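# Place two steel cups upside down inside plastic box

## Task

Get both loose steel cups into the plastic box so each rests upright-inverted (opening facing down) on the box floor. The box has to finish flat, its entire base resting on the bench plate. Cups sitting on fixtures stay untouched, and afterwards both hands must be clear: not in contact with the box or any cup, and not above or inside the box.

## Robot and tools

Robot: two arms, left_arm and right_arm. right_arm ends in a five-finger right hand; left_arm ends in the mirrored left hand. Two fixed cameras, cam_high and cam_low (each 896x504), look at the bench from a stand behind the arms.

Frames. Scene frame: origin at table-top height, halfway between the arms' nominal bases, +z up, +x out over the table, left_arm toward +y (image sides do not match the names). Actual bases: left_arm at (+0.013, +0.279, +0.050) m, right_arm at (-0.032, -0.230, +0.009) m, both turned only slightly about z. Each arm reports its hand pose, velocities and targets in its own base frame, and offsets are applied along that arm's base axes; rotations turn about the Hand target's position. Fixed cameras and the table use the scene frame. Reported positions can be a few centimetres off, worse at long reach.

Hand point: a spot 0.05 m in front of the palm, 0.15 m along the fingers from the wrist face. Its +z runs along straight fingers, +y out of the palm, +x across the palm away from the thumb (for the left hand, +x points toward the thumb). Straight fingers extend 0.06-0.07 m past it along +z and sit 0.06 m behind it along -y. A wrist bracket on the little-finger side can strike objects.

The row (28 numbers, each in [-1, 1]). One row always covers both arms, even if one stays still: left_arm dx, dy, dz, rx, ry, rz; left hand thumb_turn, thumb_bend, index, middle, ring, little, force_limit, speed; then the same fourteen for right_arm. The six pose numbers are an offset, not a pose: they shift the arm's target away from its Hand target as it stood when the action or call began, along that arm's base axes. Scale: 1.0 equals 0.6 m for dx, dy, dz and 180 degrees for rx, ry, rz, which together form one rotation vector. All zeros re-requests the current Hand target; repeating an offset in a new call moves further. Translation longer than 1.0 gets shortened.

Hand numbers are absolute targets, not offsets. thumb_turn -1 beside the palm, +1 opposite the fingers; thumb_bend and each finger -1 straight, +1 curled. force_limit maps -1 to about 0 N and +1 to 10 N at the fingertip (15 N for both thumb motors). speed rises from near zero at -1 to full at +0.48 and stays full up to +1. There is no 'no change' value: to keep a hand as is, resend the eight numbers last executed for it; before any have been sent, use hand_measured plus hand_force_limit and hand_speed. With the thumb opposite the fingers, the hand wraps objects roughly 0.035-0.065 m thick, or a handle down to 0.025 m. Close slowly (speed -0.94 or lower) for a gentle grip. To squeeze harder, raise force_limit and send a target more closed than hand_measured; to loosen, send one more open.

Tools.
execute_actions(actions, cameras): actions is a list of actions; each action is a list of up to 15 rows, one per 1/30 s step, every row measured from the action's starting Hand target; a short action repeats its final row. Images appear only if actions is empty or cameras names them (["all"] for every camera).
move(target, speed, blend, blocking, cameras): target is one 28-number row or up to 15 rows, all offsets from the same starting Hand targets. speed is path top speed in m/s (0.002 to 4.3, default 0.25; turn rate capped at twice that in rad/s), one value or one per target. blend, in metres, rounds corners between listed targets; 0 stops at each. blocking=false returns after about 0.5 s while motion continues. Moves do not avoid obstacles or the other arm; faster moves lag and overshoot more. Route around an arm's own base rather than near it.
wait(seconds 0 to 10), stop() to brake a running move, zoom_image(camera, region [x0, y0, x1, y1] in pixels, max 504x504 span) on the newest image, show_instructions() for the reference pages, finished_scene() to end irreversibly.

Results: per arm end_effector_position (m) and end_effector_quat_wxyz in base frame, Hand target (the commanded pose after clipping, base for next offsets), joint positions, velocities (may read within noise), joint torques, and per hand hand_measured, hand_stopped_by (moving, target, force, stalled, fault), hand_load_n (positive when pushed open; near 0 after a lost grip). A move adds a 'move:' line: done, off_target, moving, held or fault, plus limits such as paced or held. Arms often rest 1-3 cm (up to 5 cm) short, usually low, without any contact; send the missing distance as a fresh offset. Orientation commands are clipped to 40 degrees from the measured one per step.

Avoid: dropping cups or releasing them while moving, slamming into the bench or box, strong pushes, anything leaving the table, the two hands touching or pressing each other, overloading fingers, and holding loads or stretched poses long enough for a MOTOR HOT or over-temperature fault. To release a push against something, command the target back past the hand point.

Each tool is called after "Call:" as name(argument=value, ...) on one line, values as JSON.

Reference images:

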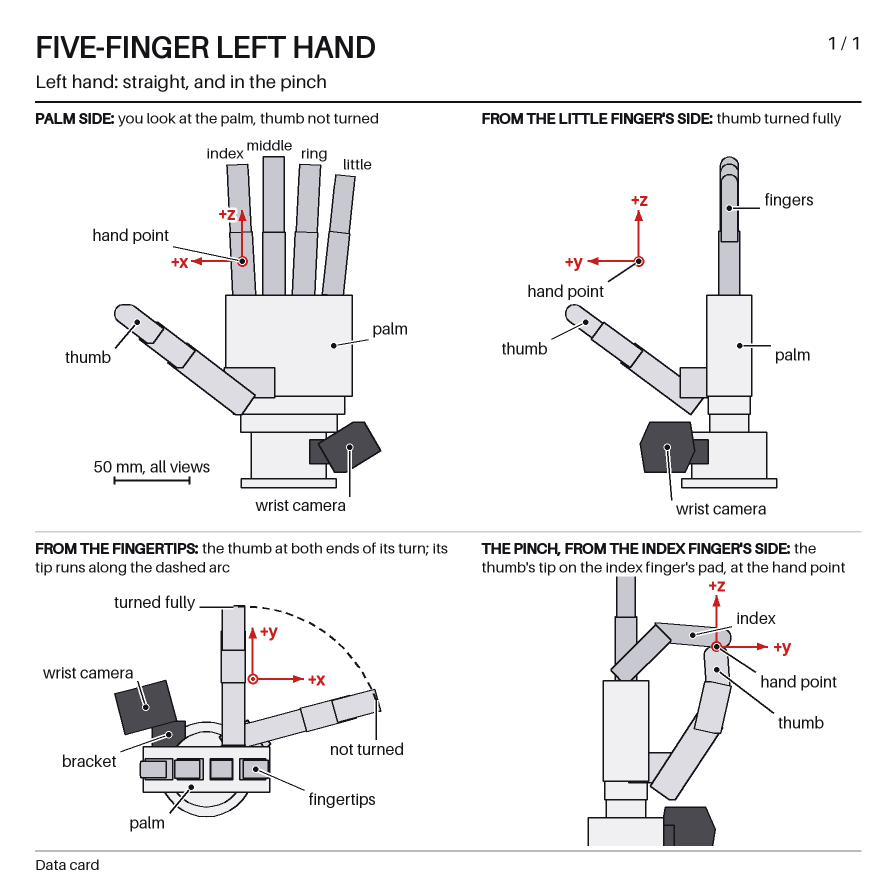

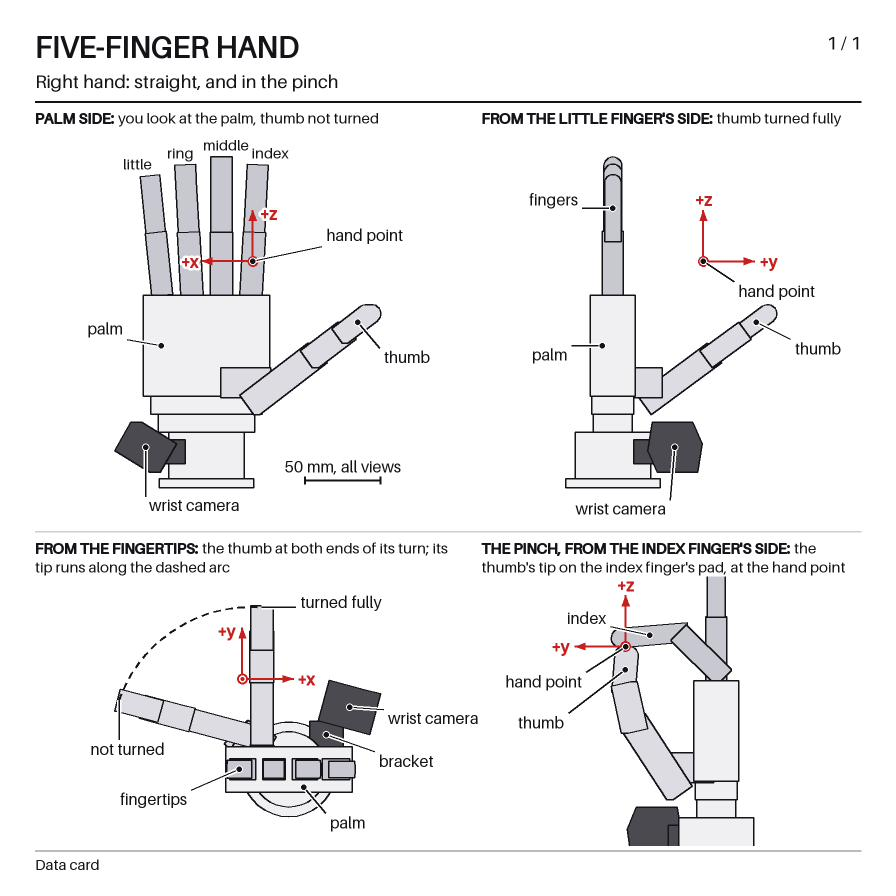

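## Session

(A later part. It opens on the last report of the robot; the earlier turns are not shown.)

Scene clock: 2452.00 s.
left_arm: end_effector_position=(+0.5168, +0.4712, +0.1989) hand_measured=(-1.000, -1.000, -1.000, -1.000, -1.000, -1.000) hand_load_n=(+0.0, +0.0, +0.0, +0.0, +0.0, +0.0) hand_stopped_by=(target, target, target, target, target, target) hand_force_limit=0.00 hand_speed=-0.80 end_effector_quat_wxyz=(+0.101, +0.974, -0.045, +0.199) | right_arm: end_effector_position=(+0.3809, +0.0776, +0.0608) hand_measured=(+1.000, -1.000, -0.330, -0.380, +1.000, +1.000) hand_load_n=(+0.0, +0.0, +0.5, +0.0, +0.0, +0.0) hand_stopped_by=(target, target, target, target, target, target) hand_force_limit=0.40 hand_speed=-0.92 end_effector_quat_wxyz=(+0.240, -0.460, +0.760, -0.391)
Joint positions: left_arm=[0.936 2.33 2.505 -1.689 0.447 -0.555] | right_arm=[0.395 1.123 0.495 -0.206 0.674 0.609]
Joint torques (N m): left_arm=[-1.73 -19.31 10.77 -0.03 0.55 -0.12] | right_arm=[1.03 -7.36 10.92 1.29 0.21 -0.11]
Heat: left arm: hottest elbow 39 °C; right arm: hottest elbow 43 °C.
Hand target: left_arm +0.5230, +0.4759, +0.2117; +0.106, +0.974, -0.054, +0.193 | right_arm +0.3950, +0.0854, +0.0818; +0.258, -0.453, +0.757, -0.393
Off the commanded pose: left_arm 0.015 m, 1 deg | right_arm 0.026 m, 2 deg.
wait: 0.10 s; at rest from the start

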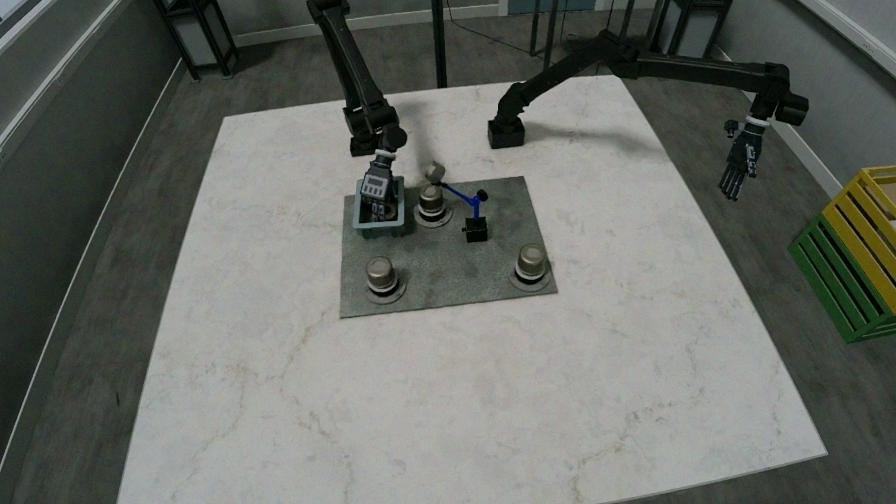

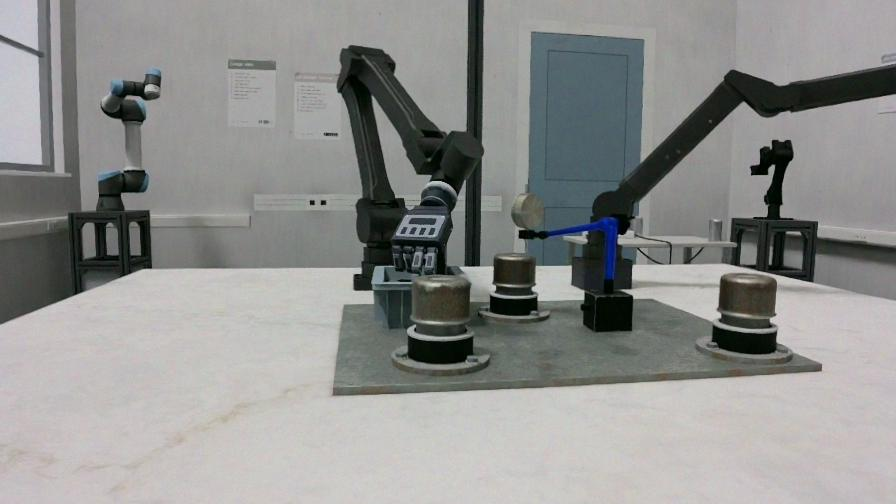

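Call:
move(target=[0,0,0,0,0,0,-1,-1,-1,-1,-1,-1,0,-0.8, 0.014,-0.004,0.012,0,0,0,1,-1,-0.33,-0.38,1,1,0.4,-0.92], speed=0.05)

Scene clock: 2462.07 s.
left_arm: end_effector_position=(+0.5168, +0.4712, +0.1989) hand_measured=(-1.000, -1.000, -1.000, -1.000, -1.000, -1.000) hand_load_n=(+0.0, +0.0, +0.0, +0.0, +0.0, +0.0) hand_stopped_by=(target, target, target, target, target, target) hand_force_limit=0.00 hand_speed=-0.80 end_effector_quat_wxyz=(+0.101, +0.974, -0.045, +0.199) | right_arm: end_effector_position=(+0.3881, +0.0815, +0.0695) hand_measured=(+1.000, -1.000, -0.330, -0.380, +1.000, +1.000) hand_load_n=(+0.0, +0.0, +0.0, +0.0, +0.0, +0.0) hand_stopped_by=(target, target, target, target, target, target) hand_force_limit=0.40 hand_speed=-0.92 end_effector_quat_wxyz=(+0.246, -0.462, +0.758, -0.389)
Joint positions: left_arm=[0.936 2.33 2.505 -1.689 0.447 -0.555] | right_arm=[0.393 1.123 0.518 -0.215 0.663 0.599]
Joint torques (N m): left_arm=[-1.14 -18.9 10.76 -0.18 0.5 -0.1] | right_arm=[-0.09 -7.18 11.28 1.36 0.17 -0.18]
Heat: left arm: hottest elbow 39 °C; right arm: hottest elbow 43 °C.
Hand target: left_arm +0.5230, +0.4759, +0.2117; +0.106, +0.974, -0.054, +0.193 | right_arm +0.4034, +0.0830, +0.0890; +0.258, -0.453, +0.757, -0.393
Off the commanded pose: left_arm 0.015 m, 1 deg | right_arm 0.025 m, 2 deg.
joint sent to its limit (left arm) — joint 4 (wrist pitch), lower limit. The joint targets are off in orientation, not in position.
move: off_target (left_arm, right_arm)

Call:
move(target=[0,0,0,0,0,0,-1,-1,-1,-1,-1,-1,0,-0.8, 0.004,-0.002,0.016,0,0,0,1,-1,-0.33,-0.38,1,1,0.4,-0.92], speed=0.05)

Scene clock: 2467.47 s.
left_arm: end_effector_position=(+0.5168, +0.4712, +0.1989) hand_measured=(-1.000, -1.000, -1.000, -1.000, -1.000, -1.000) hand_load_n=(+0.0, +0.0, +0.0, +0.0, +0.5, -0.5) hand_stopped_by=(target, target, target, target, target, target) hand_force_limit=0.00 hand_speed=-0.80 end_effector_quat_wxyz=(+0.101, +0.974, -0.045, +0.199) | right_arm: end_effector_position=(+0.3900, +0.0808, +0.0757) hand_measured=(+1.000, -1.000, -0.330, -0.380, +1.000, +1.000) hand_load_n=(+0.0, +0.0, +0.0, +0.0, +0.0, +0.0) hand_stopped_by=(target, target, target, target, target, target) hand_force_limit=0.40 hand_speed=-0.92 end_effector_quat_wxyz=(+0.243, -0.464, +0.758, -0.389)
Joint positions: left_arm=[0.936 2.33 2.505 -1.689 0.447 -0.555] | right_arm=[0.387 1.116 0.537 -0.245 0.658 0.592]
Joint torques (N m): left_arm=[-0.79 -18.9 10.91 0.21 0.47 -0.13] | right_arm=[-0.26 -7.71 11.41 1.2 0.17 -0.16]
Heat: left arm: hottest elbow 39 °C; right arm: hottest elbow 43 °C.
Hand target: left_arm +0.5230, +0.4759, +0.2117; +0.106, +0.974, -0.054, +0.193 | right_arm +0.4057, +0.0818, +0.0986; +0.258, -0.453, +0.757, -0.393
Off the commanded pose: left_arm 0.015 m, 1 deg | right_arm 0.028 m, 2 deg.
joint sent to its limit (left arm) — joint 4 (wrist pitch), lower limit. The joint targets are off in orientation, not in position.
move: off_target (left_arm, right_arm)

Call:
move(target=[0,0,0,0,0,0,-1,-1,-1,-1,-1,-1,0,-0.8, 0.001,-0.000,0.025,0,0,0,1,-1,-0.33,-0.38,1,1,0.4,-0.92], speed=0.05, cameras=["cam_high","cam_low"])

Call:
zoom_image(camera="cam_high", region=[350, 175, 410, 235])

Scene clock: 2473.17 s.
left_arm: end_effector_position=(+0.5168, +0.4712, +0.1989) hand_measured=(-1.000, -1.000, -1.000, -1.000, -1.000, -1.000) hand_load_n=(+0.0, +0.0, +0.0, +0.0, +0.0, +0.0) hand_stopped_by=(target, target, target, target, target, target) hand_force_limit=0.00 hand_speed=-0.80 end_effector_quat_wxyz=(+0.101, +0.974, -0.045, +0.199) | right_arm: end_effector_position=(+0.3908, +0.0810, +0.0897) hand_measured=(+1.000, -1.000, -0.330, -0.380, +1.000, +1.000) hand_load_n=(+0.0, +0.0, +0.0, +0.0, +0.0, +0.0) hand_stopped_by=(target, target, target, target, target, target) hand_force_limit=0.40 hand_speed=-0.92 end_effector_quat_wxyz=(+0.242, -0.465, +0.758, -0.389)
Joint positions: left_arm=[0.936 2.33 2.505 -1.689 0.447 -0.555] | right_arm=[0.387 1.091 0.564 -0.297 0.658 0.591]
Joint torques (N m): left_arm=[-0.91 -18.9 10.88 0.16 0.49 -0.1] | right_arm=[-0.21 -7.59 11.75 1.43 0.17 -0.17]
Heat: left arm: hottest elbow 39 °C; right arm: hottest elbow 43 °C.
Hand target: left_arm +0.5230, +0.4759, +0.2117; +0.106, +0.974, -0.054, +0.193 | right_arm +0.4064, +0.0818, +0.1137; +0.259, -0.453, +0.757, -0.393
Off the commanded pose: left_arm 0.015 m, 1 deg | right_arm 0.028 m, 2 deg.
joint sent to its limit (left arm) — joint 4 (wrist pitch), lower limit. The joint targets are off in orientation, not in position.
move: off_target (left_arm, right_arm)

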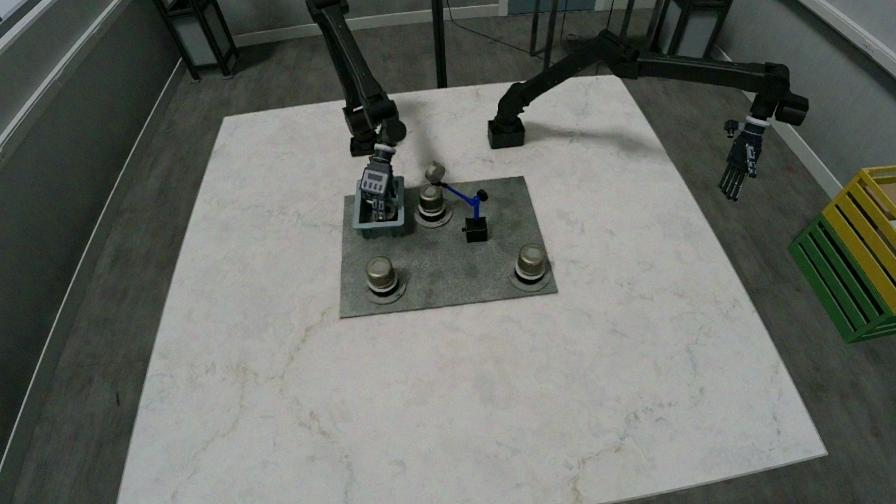

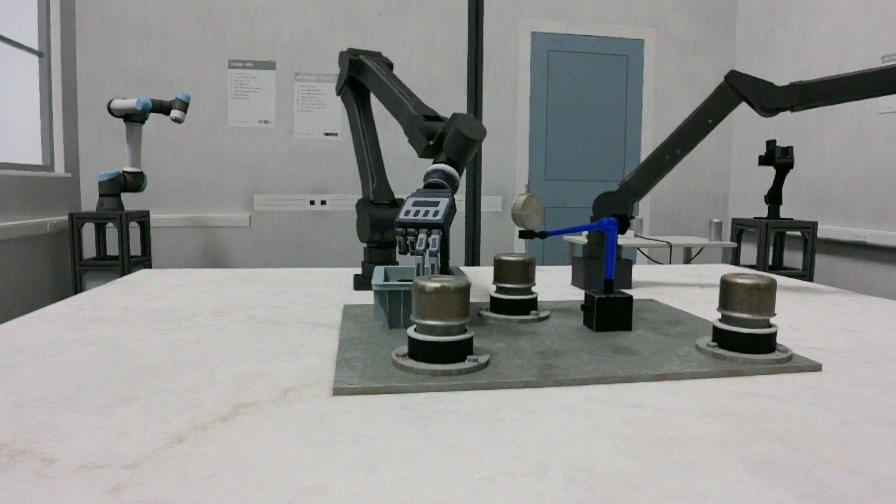

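Scaled by 8.400 from the camera's 896x504 image, which has a finer 1280x720 frame.

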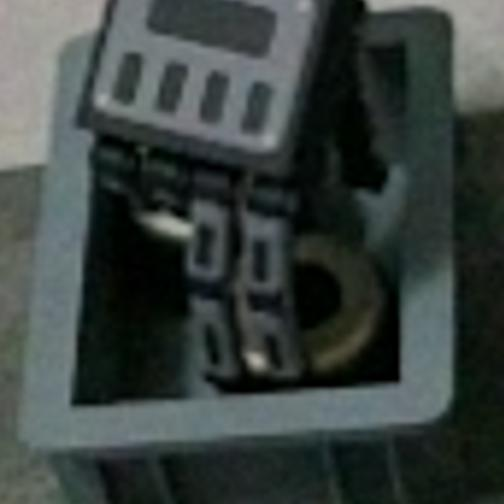

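Call:
move(target=[0,0,0,0,0,0,-1,-1,-1,-1,-1,-1,0,-0.8, 0.0,-0.0,0.07,0,0,0,1,-1,-0.33,-0.38,1,1,0.4,-0.92], speed=0.08)

Scene clock: 2477.33 s.
left_arm: end_effector_position=(+0.5168, +0.4712, +0.1989) hand_measured=(-1.000, -1.000, -1.000, -1.000, -1.000, -1.000) hand_load_n=(+0.0, +0.0, +0.0, +0.5, +0.0, +0.0) hand_stopped_by=(target, target, target, target, target, target) hand_force_limit=0.00 hand_speed=-0.80 end_effector_quat_wxyz=(+0.101, +0.974, -0.045, +0.199) | right_arm: end_effector_position=(+0.3935, +0.0820, +0.1319) hand_measured=(+1.000, -1.000, -0.330, -0.380, +1.000, +1.000) hand_load_n=(+0.0, +0.0, +0.0, +0.0, +0.0, +0.0) hand_stopped_by=(target, target, target, target, target, target) hand_force_limit=0.40 hand_speed=-0.92 end_effector_quat_wxyz=(+0.243, -0.464, +0.758, -0.389)
Joint positions: left_arm=[0.936 2.33 2.505 -1.689 0.447 -0.555] | right_arm=[0.387 1.03 0.647 -0.438 0.658 0.591]
Joint torques (N m): left_arm=[-1.79 -19.14 10.99 0.28 0.47 -0.16] | right_arm=[-0.32 -7.18 12.22 1.32 0.17 -0.17]
Heat: left arm: hottest elbow 39 °C; right arm: hottest elbow 43 °C.
Hand target: left_arm +0.5230, +0.4759, +0.2117; +0.106, +0.974, -0.054, +0.193 | right_arm +0.4064, +0.0818, +0.1556; +0.258, -0.453, +0.757, -0.393
Off the commanded pose: left_arm 0.015 m, 1 deg | right_arm 0.027 m, 2 deg.
joint sent to its limit (left arm) — joint 4 (wrist pitch), lower limit. The joint targets are off in orientation, not in position.
move: off_target (left_arm, right_arm)

Call:
move(target=[0,0,0,0,0,0,-1,-1,-1,-1,-1,-1,0,-0.8, 0.0,-0.0,0.28,0,0,0,1,-1,-0.33,-0.38,1,1,0.4,-0.92], speed=0.18, cameras=["cam_high","cam_low"])

Call:
zoom_image(camera="cam_high", region=[345, 165, 425, 245])

Call:
zoom_image(camera="cam_low", region=[350, 230, 500, 350])

Scene clock: 2486.60 s.
left_arm: end_effector_position=(+0.5168, +0.4712, +0.1989) hand_measured=(-1.000, -1.000, -1.000, -1.000, -1.000, -1.000) hand_load_n=(+0.0, +0.0, +0.0, +0.0, +0.0, +0.0) hand_stopped_by=(target, target, target, target, target, target) hand_force_limit=0.00 hand_speed=-0.80 end_effector_quat_wxyz=(+0.101, +0.974, -0.045, +0.199) | right_arm: end_effector_position=(+0.4009, +0.0851, +0.3060) hand_measured=(+1.000, -1.000, -0.330, -0.380, +1.000, +1.000) hand_load_n=(+0.5, +0.0, +0.0, +0.0, +0.0, +0.0) hand_stopped_by=(target, target, target, target, target, target) hand_force_limit=0.40 hand_speed=-0.92 end_effector_quat_wxyz=(+0.251, -0.461, +0.757, -0.390)
Joint positions: left_arm=[0.936 2.33 2.505 -1.689 0.447 -0.555] | right_arm=[0.387 0.97 1.068 -0.902 0.657 0.589]
Joint torques (N m): left_arm=[-1.73 -19.43 10.92 0.12 0.52 -0.14] | right_arm=[-0.15 -5.42 12.42 1.35 0.2 -0.16]
Heat: left arm: hottest elbow 39 °C; right arm: hottest elbow 44 °C.
Hand target: left_arm +0.5230, +0.4759, +0.2117; +0.106, +0.974, -0.054, +0.193 | right_arm +0.4064, +0.0819, +0.3236; +0.259, -0.453, +0.757, -0.393
Off the commanded pose: left_arm 0.015 m, 1 deg | right_arm 0.019 m, 1 deg.
joint sent to its limit (left arm) — joint 4 (wrist pitch), lower limit. The joint targets are off in orientation, not in position.
move: off_target (left_arm, right_arm)

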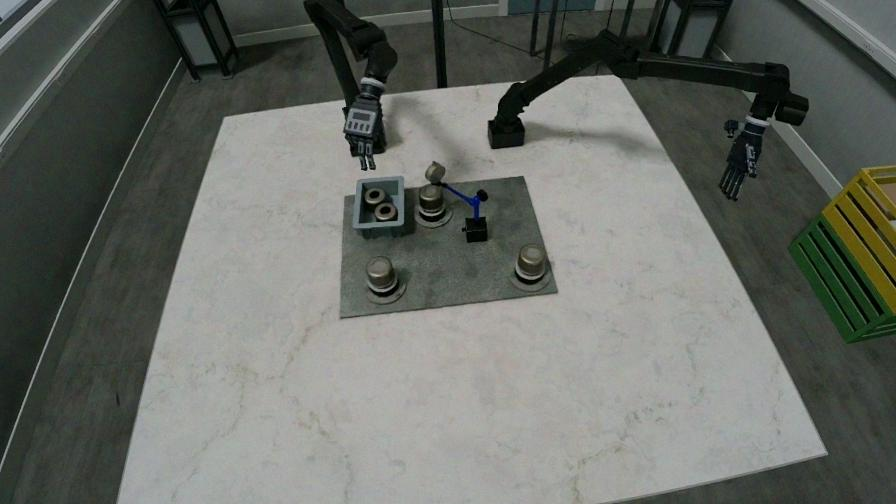

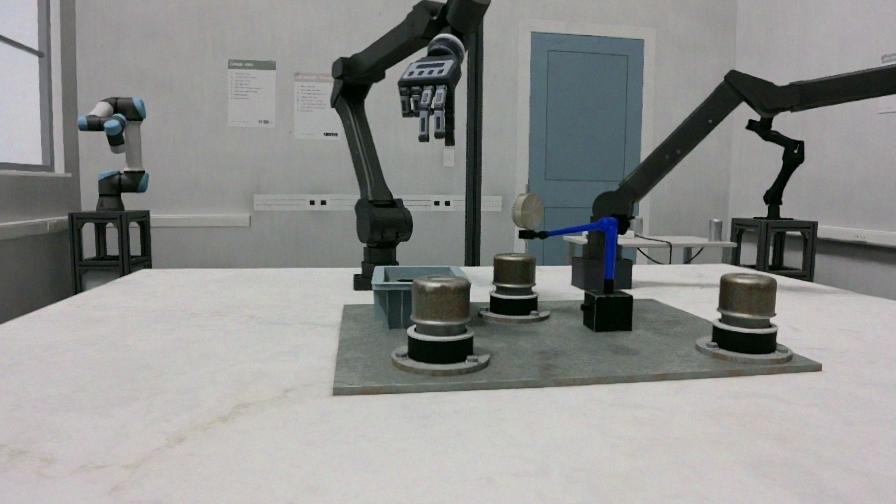

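Scaled by 6.300 from the camera's 896x504 image, which has a finer 1280x720 frame.

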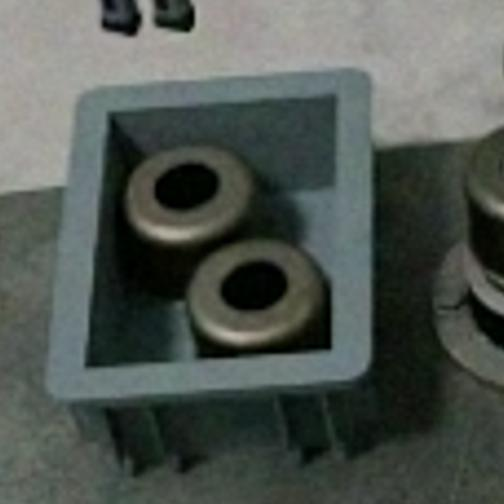

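Scaled by 3.360 from the camera's 896x504 image, which has a finer 1280x720 frame.

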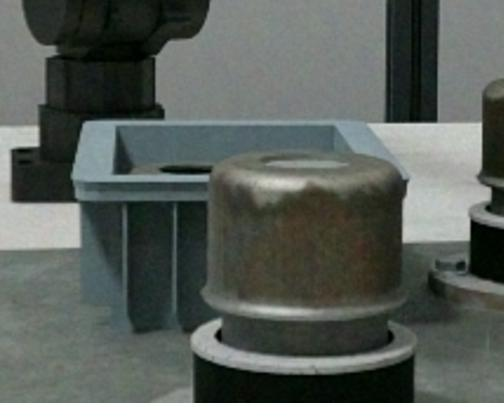

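Call:
zoom_image(camera="cam_high", region=[355, 178, 410, 233])

Call:
zoom_image(camera="cam_high", region=[362, 184, 402, 224])

Scaled by 9.164 from the camera's 896x504 image, which has a finer 1280x720 frame.

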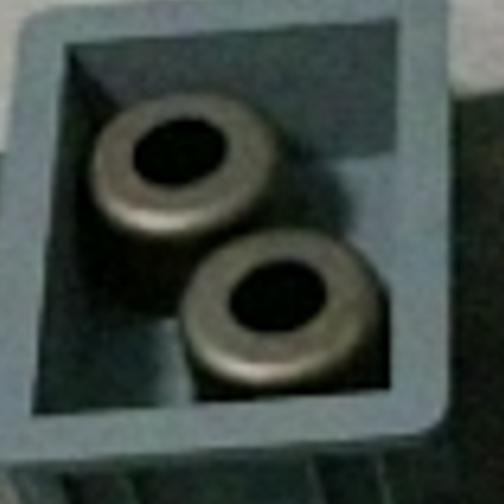

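Scaled by 12.600 from the camera's 896x504 image, which has a finer 1280x720 frame.

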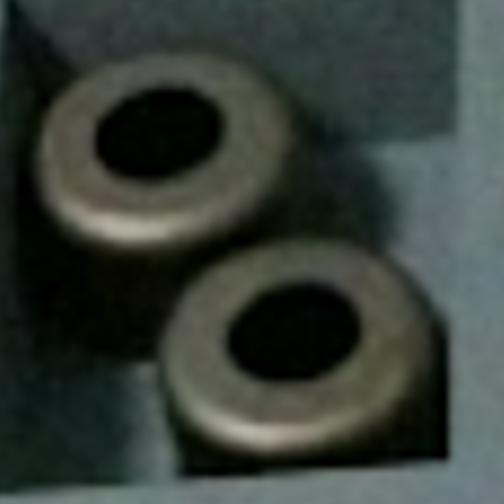

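Call:
move(target=[0,0,0,0,0,0,-1,-1,-1,-1,-1,-1,0,-0.8, -0.127,-0.56,0,0,0,0,1,-1,-0.33,-0.38,1,1,0.4,-0.92], speed=0.2, cameras=["cam_high","cam_low"])

Call:
zoom_image(camera="cam_high", region=[335, 160, 425, 250])

Call:
zoom_image(camera="cam_low", region=[350, 230, 500, 350])

Scene clock: 2505.03 s.
left_arm: end_effector_position=(+0.5168, +0.4712, +0.1989) hand_measured=(-1.000, -1.000, -1.000, -1.000, -1.000, -1.000) hand_load_n=(+0.0, +0.0, +0.0, +0.0, +0.0, +0.0) hand_stopped_by=(target, target, target, target, target, target) hand_force_limit=0.00 hand_speed=-0.80 end_effector_quat_wxyz=(+0.101, +0.974, -0.045, +0.199) | right_arm: end_effector_position=(+0.3212, -0.2428, +0.2963) hand_measured=(+1.000, -1.000, -0.330, -0.380, +1.000, +1.000) hand_load_n=(+0.0, +0.0, +0.0, +0.0, +0.0, +0.0) hand_stopped_by=(target, target, target, target, target, target) hand_force_limit=0.40 hand_speed=-0.92 end_effector_quat_wxyz=(+0.254, -0.452, +0.773, -0.366)
Joint positions: left_arm=[0.936 2.33 2.505 -1.689 0.447 -0.555] | right_arm=[-0.848 0.961 1.032 -0.761 -0.326 -0.181]
Joint torques (N m): left_arm=[-1.14 -19.31 10.89 0.13 0.47 -0.12] | right_arm=[0.5 -5.77 13.74 2.78 -0.34 -0.2]
Heat: left arm: hottest elbow 39 °C; right arm: hottest elbow 45 °C.
Hand target: left_arm +0.5230, +0.4759, +0.2117; +0.106, +0.974, -0.054, +0.193 | right_arm +0.3302, -0.2542, +0.3236; +0.259, -0.453, +0.757, -0.393
Off the commanded pose: left_arm 0.015 m, 1 deg | right_arm 0.031 m, 4 deg.
joint sent to its limit (left arm) — joint 4 (wrist pitch), lower limit. The joint targets are off in orientation, not in position.
move: off_target (left_arm, right_arm)

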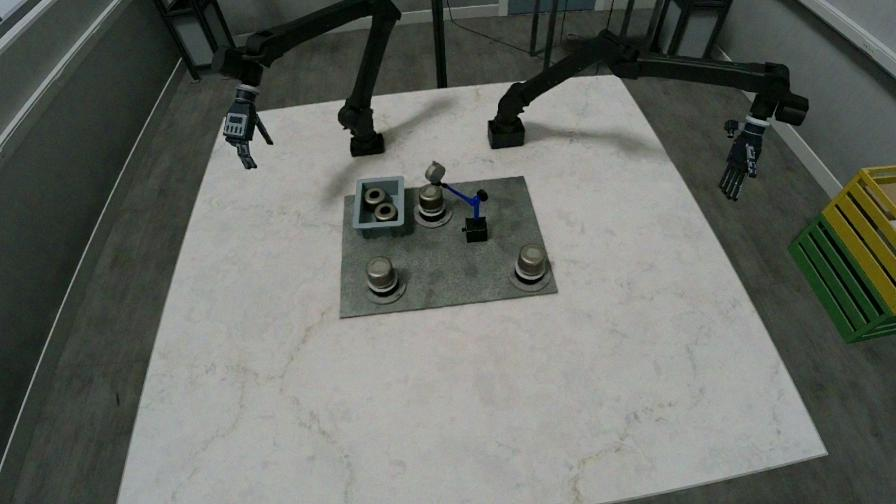

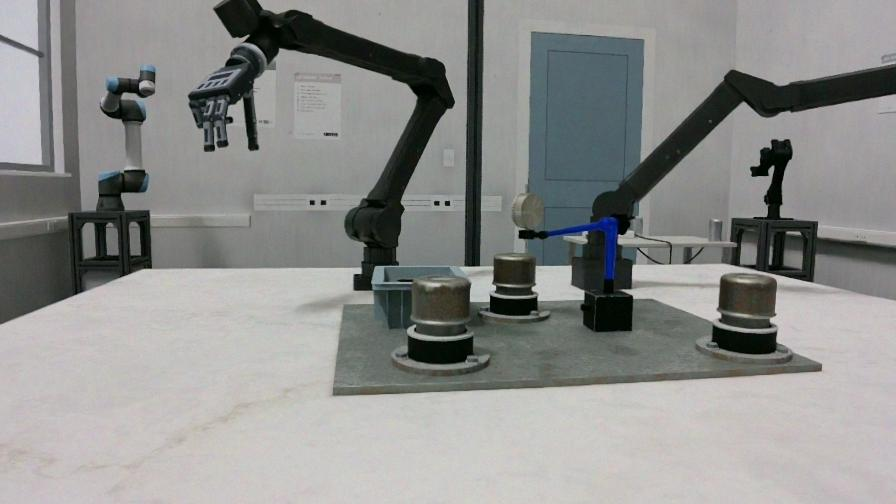

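Scaled by 5.600 from the camera's 896x504 image, which has a finer 1280x720 frame.

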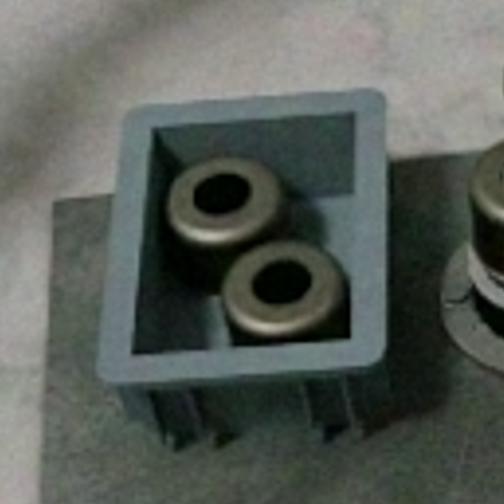

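Scaled by 3.360 from the camera's 896x504 image, which has a finer 1280x720 frame.

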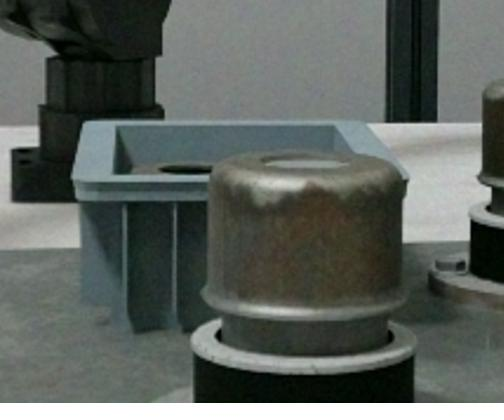

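Call:
finished_scene()

The scene is finished: the task was done.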